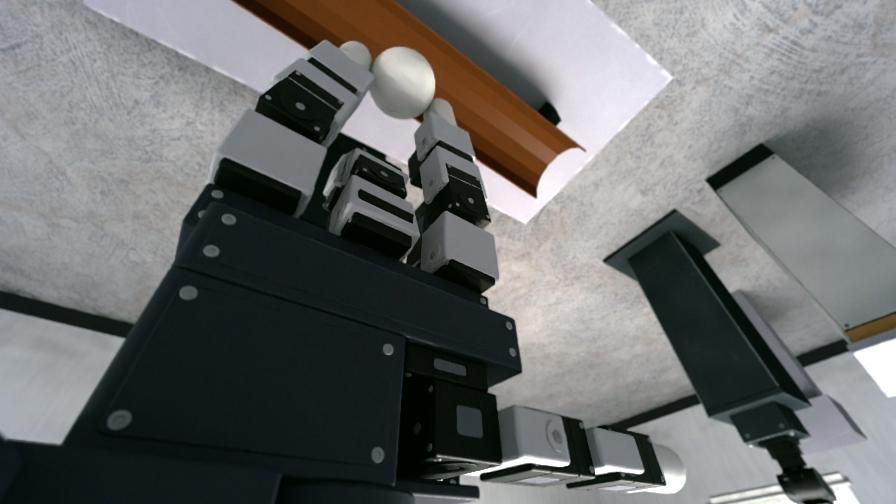

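Scene clock: 740.60 s.
Joint torques (N m): arm1=[0.32 -24.41 17.39 -0.55 0.21 0] | arm2=[1.32 -0.32 8.69 2.89 0.12 0] | arm3=[-1.96 -13.86 11.28 0.13 -0.01 0.15] | arm4=[1.2 1.55 6.67 3.11 0.07 -0.37]
Motor temperatures (°C): arm1=[24 31 46 18 20 18] | arm2=[21 33 38 18 19 18] | arm3=[24 32 46 18 19 19] | arm4=[25 33 37 23 18 20]
Heat: arm1: hottest joint3_rad 46 °C; arm2: hottest joint3_rad 38 °C; arm3: hottest joint3_rad 46 °C; arm4: hottest joint3_rad 37 °C.
move: arm2 done; arm3 done
Joint velocities: within noise
arm1, arm4: as last shown
arm2.joint_positions: joint1_rad=+1.518 joint2_rad=+0.606 joint3_rad=+1.387 joint4_rad=-1.373 joint5_rad=+0.001 joint6_rad=+0.008 hand_index_mcp=+0.759 hand_index_abd=-0.002 hand_index_pip=+0.578 hand_index_dip=+0.698 hand_middle_mcp=+1.000 hand_middle_abd=+0.000 hand_middle_pip=+0.999 hand_middle_dip=+0.997 hand_ring_mcp=+0.759 hand_ring_abd=+0.003 hand_ring_pip=+0.576 hand_ring_dip=+0.697 hand_thumb_cmc=+0.719 hand_thumb_axl=+0.677 hand_thumb_mcp=+0.223 hand_thumb_ipl=+0.168 hand_current_limit=+0.400 hand_speed=-0.600
arm2.joint_status: all done
arm2.hand_state: goal,goal,goal,goal,goal,goal,goal,goal,goal,goal,goal,goal,goal,goal,goal,goal
arm2.index_mcp_current_ma: 0
arm2.index_abd_current_ma: 0
arm2.index_pip_current_ma: 0
arm2.index_dip_current_ma: 0
arm2.middle_mcp_current_ma: 0
arm2.middle_abd_current_ma: 0
arm2.middle_pip_current_ma: 0
arm2.middle_dip_current_ma: 0
arm2.ring_mcp_current_ma: 0
arm2.ring_abd_current_ma: 0
arm2.ring_pip_current_ma: 0
arm2.ring_dip_current_ma: 0
arm2.thumb_cmc_current_ma: 0
arm2.thumb_axl_current_ma: 0
arm2.thumb_mcp_current_ma: 0
arm2.thumb_ipl_current_ma: 0
arm2.hand_goal_index_mcp: 0.754
arm2.hand_goal_index_abd: 0.000
arm2.hand_goal_index_pip: 0.576
arm2.hand_goal_index_dip: 0.696
arm2.hand_goal_middle_mcp: 1.000
arm2.hand_goal_middle_abd: 0.000
arm2.hand_goal_middle_pip: 1.000
arm2.hand_goal_middle_dip: 1.000
arm2.hand_goal_ring_mcp: 0.754
arm2.hand_goal_ring_abd: 0.000
arm2.hand_goal_ring_pip: 0.576
arm2.hand_goal_ring_dip: 0.696
arm2.hand_goal_thumb_cmc: 0.714
arm2.hand_goal_thumb_axl: 0.678
arm2.hand_goal_thumb_mcp: 0.226
arm2.hand_goal_thumb_ipl: 0.168
arm2.hand: x=-1.0894 y=-0.0301 z=+1.4879 quat_wxyz=(-0.324, -0.620, +0.632, +0.332) (m; scene frame)
arm2.hand_target: x=-1.0880 y=-0.0344 z=+1.4971 quat_wxyz=(-0.335, -0.622, +0.620, +0.341) (m; scene frame)
arm2.hand_status: not commanded
arm3.joint_positions: joint1_rad=-1.498 joint2_rad=+1.748 joint3_rad=+1.848 joint4_rad=-1.591 joint5_rad=+0.000 joint6_rad=+1.518 hand_index_mcp=+0.754 hand_index_abd=-0.164 hand_index_pip=+0.578 hand_index_dip=+0.696 hand_middle_mcp=+0.997 hand_middle_abd=+0.001 hand_middle_pip=+0.999 hand_middle_dip=+0.997 hand_ring_mcp=+0.754 hand_ring_abd=+0.154 hand_ring_pip=+0.578 hand_ring_dip=+0.698 hand_thumb_cmc=+0.716 hand_thumb_axl=+0.677 hand_thumb_mcp=+0.224 hand_thumb_ipl=+0.168 hand_current_limit=+0.700 hand_speed=-0.600
arm3.joint_status: all done
arm3.hand_state: goal,blocked,goal,goal,goal,goal,goal,goal,goal,blocked,goal,goal,goal,goal,goal,goal
arm3.index_mcp_current_ma: 0
arm3.index_abd_current_ma: 468
arm3.index_pip_current_ma: 2
arm3.index_dip_current_ma: 0
arm3.middle_mcp_current_ma: -7
arm3.middle_abd_current_ma: 1
arm3.middle_pip_current_ma: -2
arm3.middle_dip_current_ma: -5
arm3.ring_mcp_current_ma: 0
arm3.ring_abd_current_ma: -467
arm3.ring_pip_current_ma: 3
arm3.ring_dip_current_ma: 4
arm3.thumb_cmc_current_ma: 4
arm3.thumb_axl_current_ma: -1
arm3.thumb_mcp_current_ma: -5
arm3.thumb_ipl_current_ma: 0
arm3.hand_goal_index_mcp: 0.754
arm3.hand_goal_index_abd: -0.450
arm3.hand_goal_index_pip: 0.576
arm3.hand_goal_index_dip: 0.696
arm3.hand_goal_middle_mcp: 1.000
arm3.hand_goal_middle_abd: 0.000
arm3.hand_goal_middle_pip: 1.000
arm3.hand_goal_middle_dip: 1.000
arm3.hand_goal_ring_mcp: 0.754
arm3.hand_goal_ring_abd: 0.460
arm3.hand_goal_ring_pip: 0.576
arm3.hand_goal_ring_dip: 0.696
arm3.hand_goal_thumb_cmc: 0.714
arm3.hand_goal_thumb_axl: 0.678
arm3.hand_goal_thumb_mcp: 0.226
arm3.hand_goal_thumb_ipl: 0.168
arm3.hand: x=+1.3304 y=-0.1301 z=+1.1071 quat_wxyz=(-0.006, +0.997, +0.074, +0.038) (m; scene frame)
arm3.hand_target: x=+1.3377 y=-0.1306 z=+1.1258 quat_wxyz=(-0.006, +0.996, +0.067, +0.058) (m; scene frame)
arm3.hand_status: not commanded
pictures: none
No camera images: "cameras" was empty.

Scene clock: 745.87 s.
Joint torques (N m): arm1=[0.26 -24.29 17.37 -0.55 0.21 -0.01] | arm2=[-1.2 -19.08 9.46 3.25 -0.02 0.09] | arm3=[-1.26 -19.25 11.17 0.38 0.11 0.14] | arm4=[1.44 -15.68 8.98 3.32 0.11 -0.37]
Motor temperatures (°C): arm1=[24 32 46 18 20 18] | arm2=[21 33 38 18 19 18] | arm3=[24 33 47 18 19 19] | arm4=[25 33 37 23 18 20]
Heat: arm1: hottest joint3_rad 46 °C; arm2: hottest joint3_rad 38 °C; arm3: hottest joint3_rad 47 °C; arm4: hottest joint3_rad 37 °C.
move: arm2 off_target; arm3 off_target; arm4 off_target
Joint velocities: within noise
arm1: as last shown
arm2.joint_positions: joint1_rad=+1.365 joint2_rad=+2.251 joint3_rad=+1.245 joint4_rad=+0.970 joint5_rad=-0.182 joint6_rad=+0.003 hand_index_mcp=+0.762 hand_index_abd=-0.002 hand_index_pip=+0.578 hand_index_dip=+0.698 hand_middle_mcp=+1.000 hand_middle_abd=+0.000 hand_middle_pip=+0.999 hand_middle_dip=+0.997 hand_ring_mcp=+0.762 hand_ring_abd=+0.003 hand_ring_pip=+0.576 hand_ring_dip=+0.697 hand_thumb_cmc=+0.721 hand_thumb_axl=+0.677 hand_thumb_mcp=+0.223 hand_thumb_ipl=+0.168 hand_current_limit=+0.400 hand_speed=-0.600
arm2.joint_status: not commanded
arm2.hand_state: goal,goal,goal,goal,goal,goal,goal,goal,goal,goal,goal,goal,goal,goal,goal,goal
arm2.index_mcp_current_ma: 1
arm2.index_abd_current_ma: 0
arm2.index_pip_current_ma: 0
arm2.index_dip_current_ma: 0
arm2.middle_mcp_current_ma: 0
arm2.middle_abd_current_ma: 0
arm2.middle_pip_current_ma: 0
arm2.middle_dip_current_ma: 0
arm2.ring_mcp_current_ma: 1
arm2.ring_abd_current_ma: 0
arm2.ring_pip_current_ma: 0
arm2.ring_dip_current_ma: 0
arm2.thumb_cmc_current_ma: 1
arm2.thumb_axl_current_ma: 0
arm2.thumb_mcp_current_ma: 0
arm2.thumb_ipl_current_ma: 0
arm2.hand_goal_index_mcp: 0.754
arm2.hand_goal_index_abd: 0.000
arm2.hand_goal_index_pip: 0.576
arm2.hand_goal_index_dip: 0.696
arm2.hand_goal_middle_mcp: 1.000
arm2.hand_goal_middle_abd: 0.000
arm2.hand_goal_middle_pip: 1.000
arm2.hand_goal_middle_dip: 1.000
arm2.hand_goal_ring_mcp: 0.754
arm2.hand_goal_ring_abd: 0.000
arm2.hand_goal_ring_pip: 0.576
arm2.hand_goal_ring_dip: 0.696
arm2.hand_goal_thumb_cmc: 0.714
arm2.hand_goal_thumb_axl: 0.678
arm2.hand_goal_thumb_mcp: 0.226
arm2.hand_goal_thumb_ipl: 0.168
arm2.hand: x=-1.5702 y=+0.0659 z=+1.0143 quat_wxyz=(-0.491, -0.515, +0.509, +0.484) (m; scene frame)
arm2.hand_target: x=-1.5741 y=+0.0797 z=+1.0301 quat_wxyz=(-0.500, -0.500, +0.500, +0.500) (m; scene frame)
arm2.hand_status: off_target (0.022 m and 2.9 deg from the pose sent, 0.677 m and 34.7 deg at the start)
arm3.joint_positions: joint1_rad=-1.498 joint2_rad=+2.220 joint3_rad=+2.516 joint4_rad=-1.692 joint5_rad=+0.038 joint6_rad=+1.619 hand_index_mcp=+0.754 hand_index_abd=-0.164 hand_index_pip=+0.578 hand_index_dip=+0.696 hand_middle_mcp=+0.997 hand_middle_abd=+0.001 hand_middle_pip=+0.999 hand_middle_dip=+0.997 hand_ring_mcp=+0.754 hand_ring_abd=+0.154 hand_ring_pip=+0.578 hand_ring_dip=+0.698 hand_thumb_cmc=+0.716 hand_thumb_axl=+0.677 hand_thumb_mcp=+0.224 hand_thumb_ipl=+0.168 hand_current_limit=+0.700 hand_speed=-0.600
arm3.joint_status: not commanded
arm3.hand_state: goal,blocked,goal,goal,goal,goal,goal,goal,goal,blocked,goal,goal,goal,goal,goal,goal
arm3.index_mcp_current_ma: 0
arm3.index_abd_current_ma: 467
arm3.index_pip_current_ma: 2
arm3.index_dip_current_ma: 0
arm3.middle_mcp_current_ma: -7
arm3.middle_abd_current_ma: 1
arm3.middle_pip_current_ma: -2
arm3.middle_dip_current_ma: -5
arm3.ring_mcp_current_ma: 0
arm3.ring_abd_current_ma: -467
arm3.ring_pip_current_ma: 3
arm3.ring_dip_current_ma: 4
arm3.thumb_cmc_current_ma: 4
arm3.thumb_axl_current_ma: -1
arm3.thumb_mcp_current_ma: -6
arm3.thumb_ipl_current_ma: 0
arm3.hand_goal_index_mcp: 0.754
arm3.hand_goal_index_abd: -0.450
arm3.hand_goal_index_pip: 0.576
arm3.hand_goal_index_dip: 0.696
arm3.hand_goal_middle_mcp: 1.000
arm3.hand_goal_middle_abd: 0.000
arm3.hand_goal_middle_pip: 1.000
arm3.hand_goal_middle_dip: 1.000
arm3.hand_goal_ring_mcp: 0.754
arm3.hand_goal_ring_abd: 0.460
arm3.hand_goal_ring_pip: 0.576
arm3.hand_goal_ring_dip: 0.696
arm3.hand_goal_thumb_cmc: 0.714
arm3.hand_goal_thumb_axl: 0.678
arm3.hand_goal_thumb_mcp: 0.226
arm3.hand_goal_thumb_ipl: 0.168
arm3.hand: x=+1.4791 y=-0.1199 z=+1.0824 quat_wxyz=(+0.008, +0.996, +0.022, +0.086) (m; scene frame)
arm3.hand_target: x=+1.4825 y=-0.1152 z=+1.1023 quat_wxyz=(+0.006, +0.994, +0.018, +0.108) (m; scene frame)
arm3.hand_status: off_target (0.022 m and 8.0 deg from the pose sent, 0.154 m and 8.7 deg at the start; a joint's target at an end of its range on 104 of 158 steps)
arm4.joint_positions: joint1_rad=+1.747 joint2_rad=+2.104 joint3_rad=+0.998 joint4_rad=+1.035 joint5_rad=+0.214 joint6_rad=+0.011 hand_index_mcp=+0.762 hand_index_abd=+0.003 hand_index_pip=+0.578 hand_index_dip=+0.696 hand_middle_mcp=+1.000 hand_middle_abd=+0.000 hand_middle_pip=+0.999 hand_middle_dip=+0.997 hand_ring_mcp=+0.763 hand_ring_abd=-0.001 hand_ring_pip=+0.578 hand_ring_dip=+0.696 hand_thumb_cmc=+0.721 hand_thumb_axl=+0.677 hand_thumb_mcp=+0.224 hand_thumb_ipl=+0.168 hand_current_limit=+0.400 hand_speed=-0.600
arm4.joint_status: not commanded
arm4.hand_state: goal,goal,goal,goal,goal,goal,goal,goal,goal,goal,goal,goal,goal,goal,goal,goal
arm4.index_mcp_current_ma: 10
arm4.index_abd_current_ma: 1
arm4.index_pip_current_ma: 1
arm4.index_dip_current_ma: 0
arm4.middle_mcp_current_ma: 0
arm4.middle_abd_current_ma: 0
arm4.middle_pip_current_ma: -1
arm4.middle_dip_current_ma: -2
arm4.ring_mcp_current_ma: 10
arm4.ring_abd_current_ma: -1
arm4.ring_pip_current_ma: 1
arm4.ring_dip_current_ma: 0
arm4.thumb_cmc_current_ma: 7
arm4.thumb_axl_current_ma: 0
arm4.thumb_mcp_current_ma: -2
arm4.thumb_ipl_current_ma: 0
arm4.hand_goal_index_mcp: 0.754
arm4.hand_goal_index_abd: 0.000
arm4.hand_goal_index_pip: 0.576
arm4.hand_goal_index_dip: 0.696
arm4.hand_goal_middle_mcp: 1.000
arm4.hand_goal_middle_abd: 0.000
arm4.hand_goal_middle_pip: 1.000
arm4.hand_goal_middle_dip: 1.000
arm4.hand_goal_ring_mcp: 0.754
arm4.hand_goal_ring_abd: 0.000
arm4.hand_goal_ring_pip: 0.576
arm4.hand_goal_ring_dip: 0.696
arm4.hand_goal_thumb_cmc: 0.714
arm4.hand_goal_thumb_axl: 0.678
arm4.hand_goal_thumb_mcp: 0.226
arm4.hand_goal_thumb_ipl: 0.168
arm4.hand: x=+1.7315 y=-0.0203 z=+1.0448 quat_wxyz=(-0.481, -0.514, +0.518, +0.485) (m; scene frame)
arm4.hand_target: x=+1.7218 y=-0.0296 z=+1.0700 quat_wxyz=(-0.500, -0.500, +0.500, +0.500) (m; scene frame)
arm4.hand_status: off_target (0.029 m and 3.9 deg from the pose sent, 0.625 m and 32.7 deg at the start)
pictures: arm2_cam_wrist, arm3_cam_wrist, arm4_cam_wrist
camera_calibration:
arm2_cam_wrist: T_world_to_cam=[[-0.0146515, 0.811651, 0.583958, -0.632063], [0.775663, 0.377769, -0.505606, 1.64869], [-0.630977, 0.445547, -0.635103, -0.253861], [0, 0, 0, 1]] pos_world=[-1.44827, 0.00329608, 1.04146]
arm3_cam_wrist: T_world_to_cam=[[-0.771128, -0.627187, -0.109534, 1.21645], [-0.520274, 0.521581, 0.676216, 0.0435326], [-0.366983, 0.578437, -0.728515, 1.52566], [0, 0, 0, 1]] pos_world=[1.52058, -0.142267, 1.21527]
arm4_cam_wrist: T_world_to_cam=[[-0.00704909, 0.789259, 0.614019, -0.581874], [0.768465, 0.397177, -0.501709, -0.849126], [-0.639853, 0.468316, -0.609318, 1.8807], [0, 0, 0, 1]] pos_world=[1.85179, -0.0842566, 1.07721]

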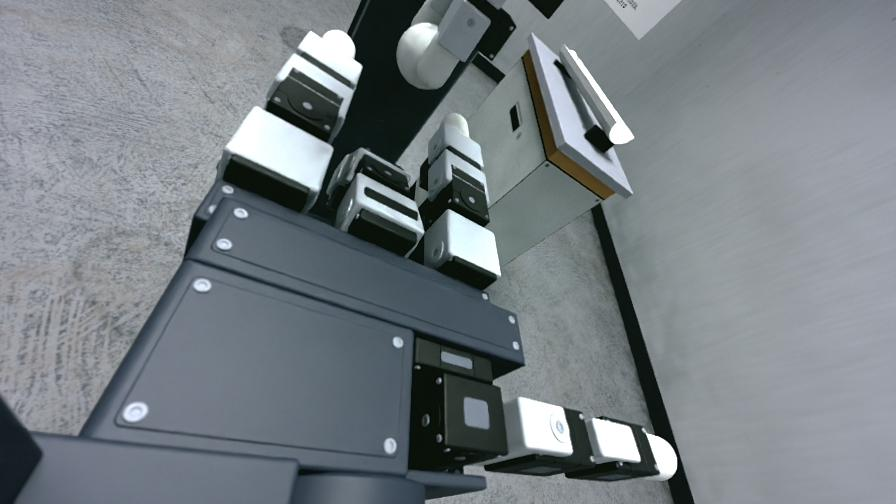

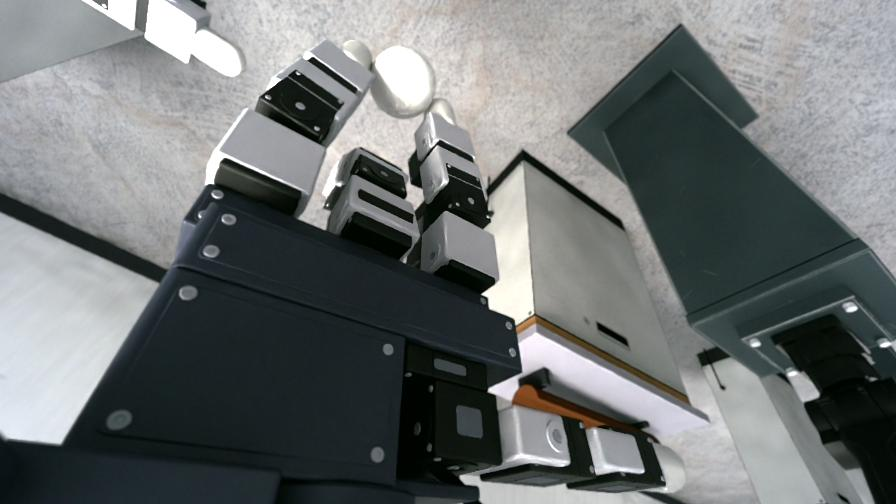

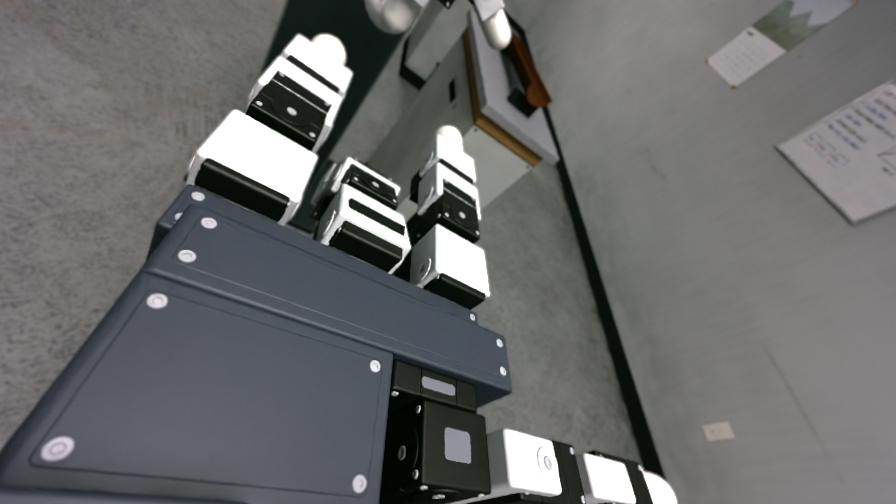

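Scaled by 1.680 from the camera's 896x504 image, which has a finer 1280x720 frame.

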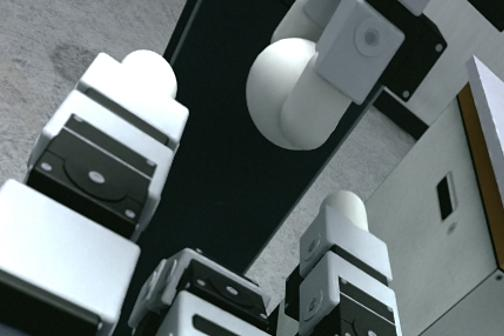

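Scaled by 1.680 from the camera's 896x504 image, which has a finer 1280x720 frame.

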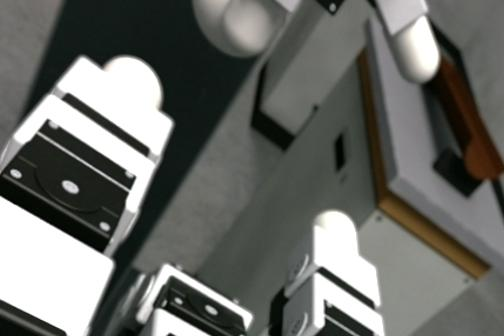

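>>> move(
  arm2={"target": [-1.618, 0.085, 1.023, -0.5, -0.5, 0.5, 0.5], "speed": 0.05},
  arm4={"target": [1.675, -0.045, 1.093, -0.5, -0.5, 0.5, 0.5], "speed": 0.1},
  cameras=[],
)

>>> move(
  arm4={"target": [1.619, -0.038, 1.080, -0.5, -0.5, 0.5, 0.5], "speed": 0.06},
  cameras=["arm2_cam_wrist", "arm4_cam_wrist"],
)

>>> zoom_image(
  camera="arm2_cam_wrist",
  region=[250, 0, 550, 200],
)

>>> zoom_image(
  camera="arm4_cam_wrist",
  region=[250, 0, 550, 200],
)

Scene clock: 748.40 s.
Joint torques (N m): arm1=[0.32 -24.23 17.4 -0.57 0.21 0] | arm2=[-0.79 -19.55 10.44 1.85 0.17 0.1] | arm3=[-1.26 -19.31 11.18 0.38 0.11 0.14] | arm4=[1.44 -16.21 10.19 2.07 0.11 -0.37]
Motor temperatures (°C): arm1=[24 32 46 18 20 18] | arm2=[21 33 38 18 19 18] | arm3=[24 33 47 18 19 19] | arm4=[25 33 37 23 18 20]
Heat: arm1: hottest joint3_rad 46 °C; arm2: hottest joint3_rad 38 °C; arm3: hottest joint3_rad 47 °C; arm4: hottest joint3_rad 37 °C.
move: arm2 off_target; arm4 off_target
Joint velocities: within noise
arm1, arm3: as last shown
arm1.index_abd_current_ma: 467
arm2.joint_positions: joint1_rad=+1.365 joint2_rad=+2.319 joint3_rad=+1.399 joint4_rad=+0.924 joint5_rad=-0.182 joint6_rad=+0.003 hand_index_mcp=+0.762 hand_index_abd=-0.002 hand_index_pip=+0.578 hand_index_dip=+0.698 hand_middle_mcp=+1.000 hand_middle_abd=+0.000 hand_middle_pip=+0.999 hand_middle_dip=+0.997 hand_ring_mcp=+0.762 hand_ring_abd=+0.003 hand_ring_pip=+0.576 hand_ring_dip=+0.697 hand_thumb_cmc=+0.721 hand_thumb_axl=+0.677 hand_thumb_mcp=+0.224 hand_thumb_ipl=+0.168 hand_current_limit=+0.400 hand_speed=-0.600
arm2.joint_status: not commanded
arm2.hand_state: goal,goal,goal,goal,goal,goal,goal,goal,goal,goal,goal,goal,goal,goal,goal,goal
arm2.index_mcp_current_ma: 1
arm2.index_abd_current_ma: 0
arm2.index_pip_current_ma: 0
arm2.index_dip_current_ma: 0
arm2.middle_mcp_current_ma: 0
arm2.middle_abd_current_ma: 0
arm2.middle_pip_current_ma: 0
arm2.middle_dip_current_ma: 0
arm2.ring_mcp_current_ma: 1
arm2.ring_abd_current_ma: 0
arm2.ring_pip_current_ma: 0
arm2.ring_dip_current_ma: 0
arm2.thumb_cmc_current_ma: 1
arm2.thumb_axl_current_ma: 0
arm2.thumb_mcp_current_ma: 0
arm2.thumb_ipl_current_ma: 0
arm2.hand_goal_index_mcp: 0.754
arm2.hand_goal_index_abd: 0.000
arm2.hand_goal_index_pip: 0.576
arm2.hand_goal_index_dip: 0.696
arm2.hand_goal_middle_mcp: 1.000
arm2.hand_goal_middle_abd: 0.000
arm2.hand_goal_middle_pip: 1.000
arm2.hand_goal_middle_dip: 1.000
arm2.hand_goal_ring_mcp: 0.754
arm2.hand_goal_ring_abd: 0.000
arm2.hand_goal_ring_pip: 0.576
arm2.hand_goal_ring_dip: 0.696
arm2.hand_goal_thumb_cmc: 0.714
arm2.hand_goal_thumb_axl: 0.678
arm2.hand_goal_thumb_mcp: 0.226
arm2.hand_goal_thumb_ipl: 0.168
arm2.hand: x=-1.6100 y=+0.0726 z=+1.0226 quat_wxyz=(-0.500, -0.507, +0.497, +0.496) (m; scene frame)
arm2.hand_target: x=-1.6171 y=+0.0848 z=+1.0231 quat_wxyz=(-0.500, -0.500, +0.500, +0.500) (m; scene frame)
arm2.hand_status: off_target (0.015 m and 1.0 deg from the pose sent, 0.052 m and 3.0 deg at the start)
arm3.index_abd_current_ma: 468
arm4.joint_positions: joint1_rad=+1.756 joint2_rad=+2.109 joint3_rad=+1.144 joint4_rad=+0.929 joint5_rad=+0.222 joint6_rad=+0.011 hand_index_mcp=+0.762 hand_index_abd=+0.003 hand_index_pip=+0.578 hand_index_dip=+0.696 hand_middle_mcp=+1.000 hand_middle_abd=+0.000 hand_middle_pip=+0.999 hand_middle_dip=+0.997 hand_ring_mcp=+0.763 hand_ring_abd=-0.001 hand_ring_pip=+0.578 hand_ring_dip=+0.696 hand_thumb_cmc=+0.721 hand_thumb_axl=+0.677 hand_thumb_mcp=+0.224 hand_thumb_ipl=+0.168 hand_current_limit=+0.400 hand_speed=-0.600
arm4.joint_status: not commanded
arm4.hand_state: goal,goal,goal,goal,goal,goal,goal,goal,goal,goal,goal,goal,goal,goal,goal,goal
arm4.index_mcp_current_ma: 10
arm4.index_abd_current_ma: 1
arm4.index_pip_current_ma: 1
arm4.index_dip_current_ma: 0
arm4.middle_mcp_current_ma: 0
arm4.middle_abd_current_ma: 0
arm4.middle_pip_current_ma: -1
arm4.middle_dip_current_ma: -2
arm4.ring_mcp_current_ma: 10
arm4.ring_abd_current_ma: -1
arm4.ring_pip_current_ma: 1
arm4.ring_dip_current_ma: 0
arm4.thumb_cmc_current_ma: 7
arm4.thumb_axl_current_ma: 0
arm4.thumb_mcp_current_ma: -2
arm4.thumb_ipl_current_ma: 0
arm4.hand_goal_index_mcp: 0.754
arm4.hand_goal_index_abd: 0.000
arm4.hand_goal_index_pip: 0.576
arm4.hand_goal_index_dip: 0.696
arm4.hand_goal_middle_mcp: 1.000
arm4.hand_goal_middle_abd: 0.000
arm4.hand_goal_middle_pip: 1.000
arm4.hand_goal_middle_dip: 1.000
arm4.hand_goal_ring_mcp: 0.754
arm4.hand_goal_ring_abd: 0.000
arm4.hand_goal_ring_pip: 0.576
arm4.hand_goal_ring_dip: 0.696
arm4.hand_goal_thumb_cmc: 0.714
arm4.hand_goal_thumb_axl: 0.678
arm4.hand_goal_thumb_mcp: 0.226
arm4.hand_goal_thumb_ipl: 0.168
arm4.hand: x=+1.6883 y=-0.0345 z=+1.0788 quat_wxyz=(-0.491, -0.505, +0.512, +0.492) (m; scene frame)
arm4.hand_target: x=+1.6766 y=-0.0448 z=+1.0932 quat_wxyz=(-0.500, -0.500, +0.500, +0.500) (m; scene frame)
arm4.hand_status: off_target (0.022 m and 2.0 deg from the pose sent, 0.078 m and 3.9 deg at the start)
pictures: none
No camera images: "cameras" was empty.

Scene clock: 749.90 s.
Joint torques (N m): arm1=[0.38 -24.29 17.4 -0.55 0.22 0] | arm2=[-0.62 -19.43 10.45 1.83 0.17 0.1] | arm3=[-1.26 -19.31 11.18 0.36 0.11 0.14] | arm4=[0.5 -17.67 11.04 2.25 -0.04 -0.37]
Motor temperatures (°C): arm1=[24 32 46 18 20 18] | arm2=[21 33 38 18 19 18] | arm3=[24 33 47 18 19 19] | arm4=[25 34 37 23 18 20]
Heat: arm1: hottest joint3_rad 46 °C; arm2: hottest joint3_rad 38 °C; arm3: hottest joint3_rad 47 °C; arm4: hottest joint3_rad 37 °C.
move: arm4 off_target
Joint velocities: within noise
arm1, arm2, arm3: as last shown
arm1.index_abd_current_ma: 468
arm4.joint_positions: joint1_rad=+1.742 joint2_rad=+2.223 joint3_rad=+1.326 joint4_rad=+0.854 joint5_rad=+0.196 joint6_rad=+0.010 hand_index_mcp=+0.762 hand_index_abd=+0.003 hand_index_pip=+0.578 hand_index_dip=+0.696 hand_middle_mcp=+1.000 hand_middle_abd=+0.000 hand_middle_pip=+0.999 hand_middle_dip=+0.997 hand_ring_mcp=+0.763 hand_ring_abd=-0.001 hand_ring_pip=+0.578 hand_ring_dip=+0.696 hand_thumb_cmc=+0.721 hand_thumb_axl=+0.677 hand_thumb_mcp=+0.224 hand_thumb_ipl=+0.168 hand_current_limit=+0.400 hand_speed=-0.600
arm4.joint_status: not commanded
arm4.hand_state: goal,goal,goal,goal,goal,goal,goal,goal,goal,goal,goal,goal,goal,goal,goal,goal
arm4.index_mcp_current_ma: 10
arm4.index_abd_current_ma: 1
arm4.index_pip_current_ma: 1
arm4.index_dip_current_ma: 0
arm4.middle_mcp_current_ma: 0
arm4.middle_abd_current_ma: 0
arm4.middle_pip_current_ma: -1
arm4.middle_dip_current_ma: -2
arm4.ring_mcp_current_ma: 10
arm4.ring_abd_current_ma: -1
arm4.ring_pip_current_ma: 1
arm4.ring_dip_current_ma: 0
arm4.thumb_cmc_current_ma: 7
arm4.thumb_axl_current_ma: 0
arm4.thumb_mcp_current_ma: -2
arm4.thumb_ipl_current_ma: 0
arm4.hand_goal_index_mcp: 0.754
arm4.hand_goal_index_abd: 0.000
arm4.hand_goal_index_pip: 0.576
arm4.hand_goal_index_dip: 0.696
arm4.hand_goal_middle_mcp: 1.000
arm4.hand_goal_middle_abd: 0.000
arm4.hand_goal_middle_pip: 1.000
arm4.hand_goal_middle_dip: 1.000
arm4.hand_goal_ring_mcp: 0.754
arm4.hand_goal_ring_abd: 0.000
arm4.hand_goal_ring_pip: 0.576
arm4.hand_goal_ring_dip: 0.696
arm4.hand_goal_thumb_cmc: 0.714
arm4.hand_goal_thumb_axl: 0.678
arm4.hand_goal_thumb_mcp: 0.226
arm4.hand_goal_thumb_ipl: 0.168
arm4.hand: x=+1.6348 y=-0.0393 z=+1.0619 quat_wxyz=(-0.492, -0.510, +0.510, +0.487) (m; scene frame)
arm4.hand_target: x=+1.6210 y=-0.0376 z=+1.0804 quat_wxyz=(-0.500, -0.500, +0.500, +0.500) (m; scene frame)
arm4.hand_status: off_target (0.024 m and 2.4 deg from the pose sent, 0.069 m and 2.0 deg at the start)
pictures: arm2_cam_wrist, arm4_cam_wrist
camera_calibration:
arm2_cam_wrist: T_world_to_cam=[[0.00860244, 0.807857, 0.589315, -0.610729], [0.754565, 0.381475, -0.533956, 1.67599], [-0.656169, 0.44927, -0.606299, -0.346945], [0, 0, 0, 1]] pos_world=[-1.48704, 0.00990728, 1.04446]
arm4_cam_wrist: T_world_to_cam=[[-0.0015703, 0.792561, 0.609791, -0.582461], [0.750117, 0.404192, -0.523406, -0.705261], [-0.661303, 0.456593, -0.595148, 1.85771], [0, 0, 0, 1]] pos_world=[1.75662, -0.101521, 1.09165]

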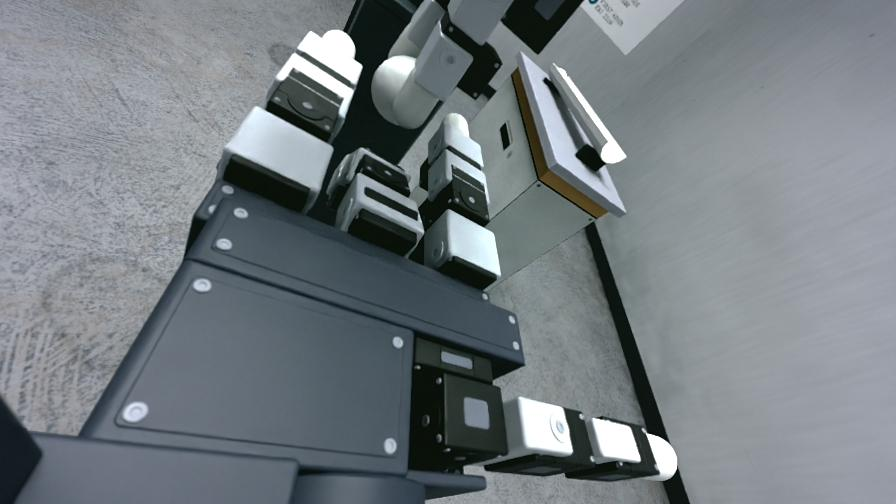

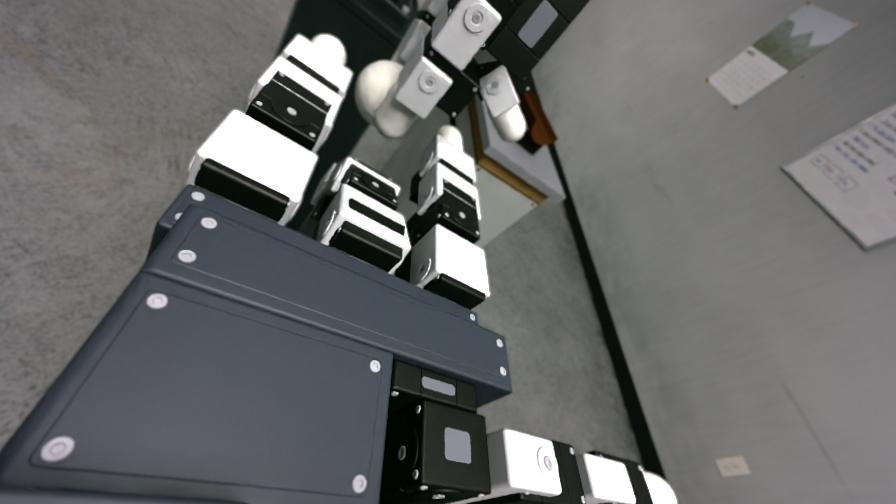

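Scaled by 1.680 from the camera's 896x504 image, which has a finer 1280x720 frame.

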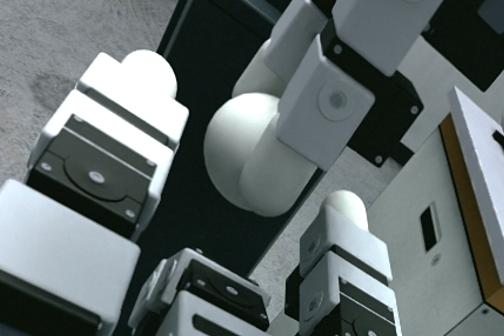

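Scaled by 1.680 from the camera's 896x504 image, which has a finer 1280x720 frame.

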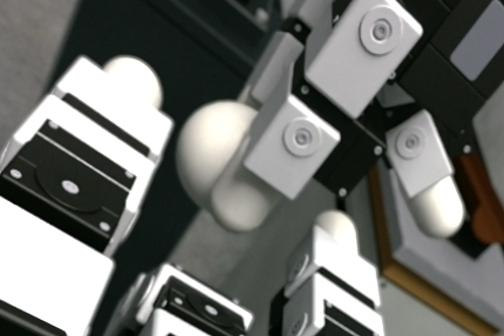

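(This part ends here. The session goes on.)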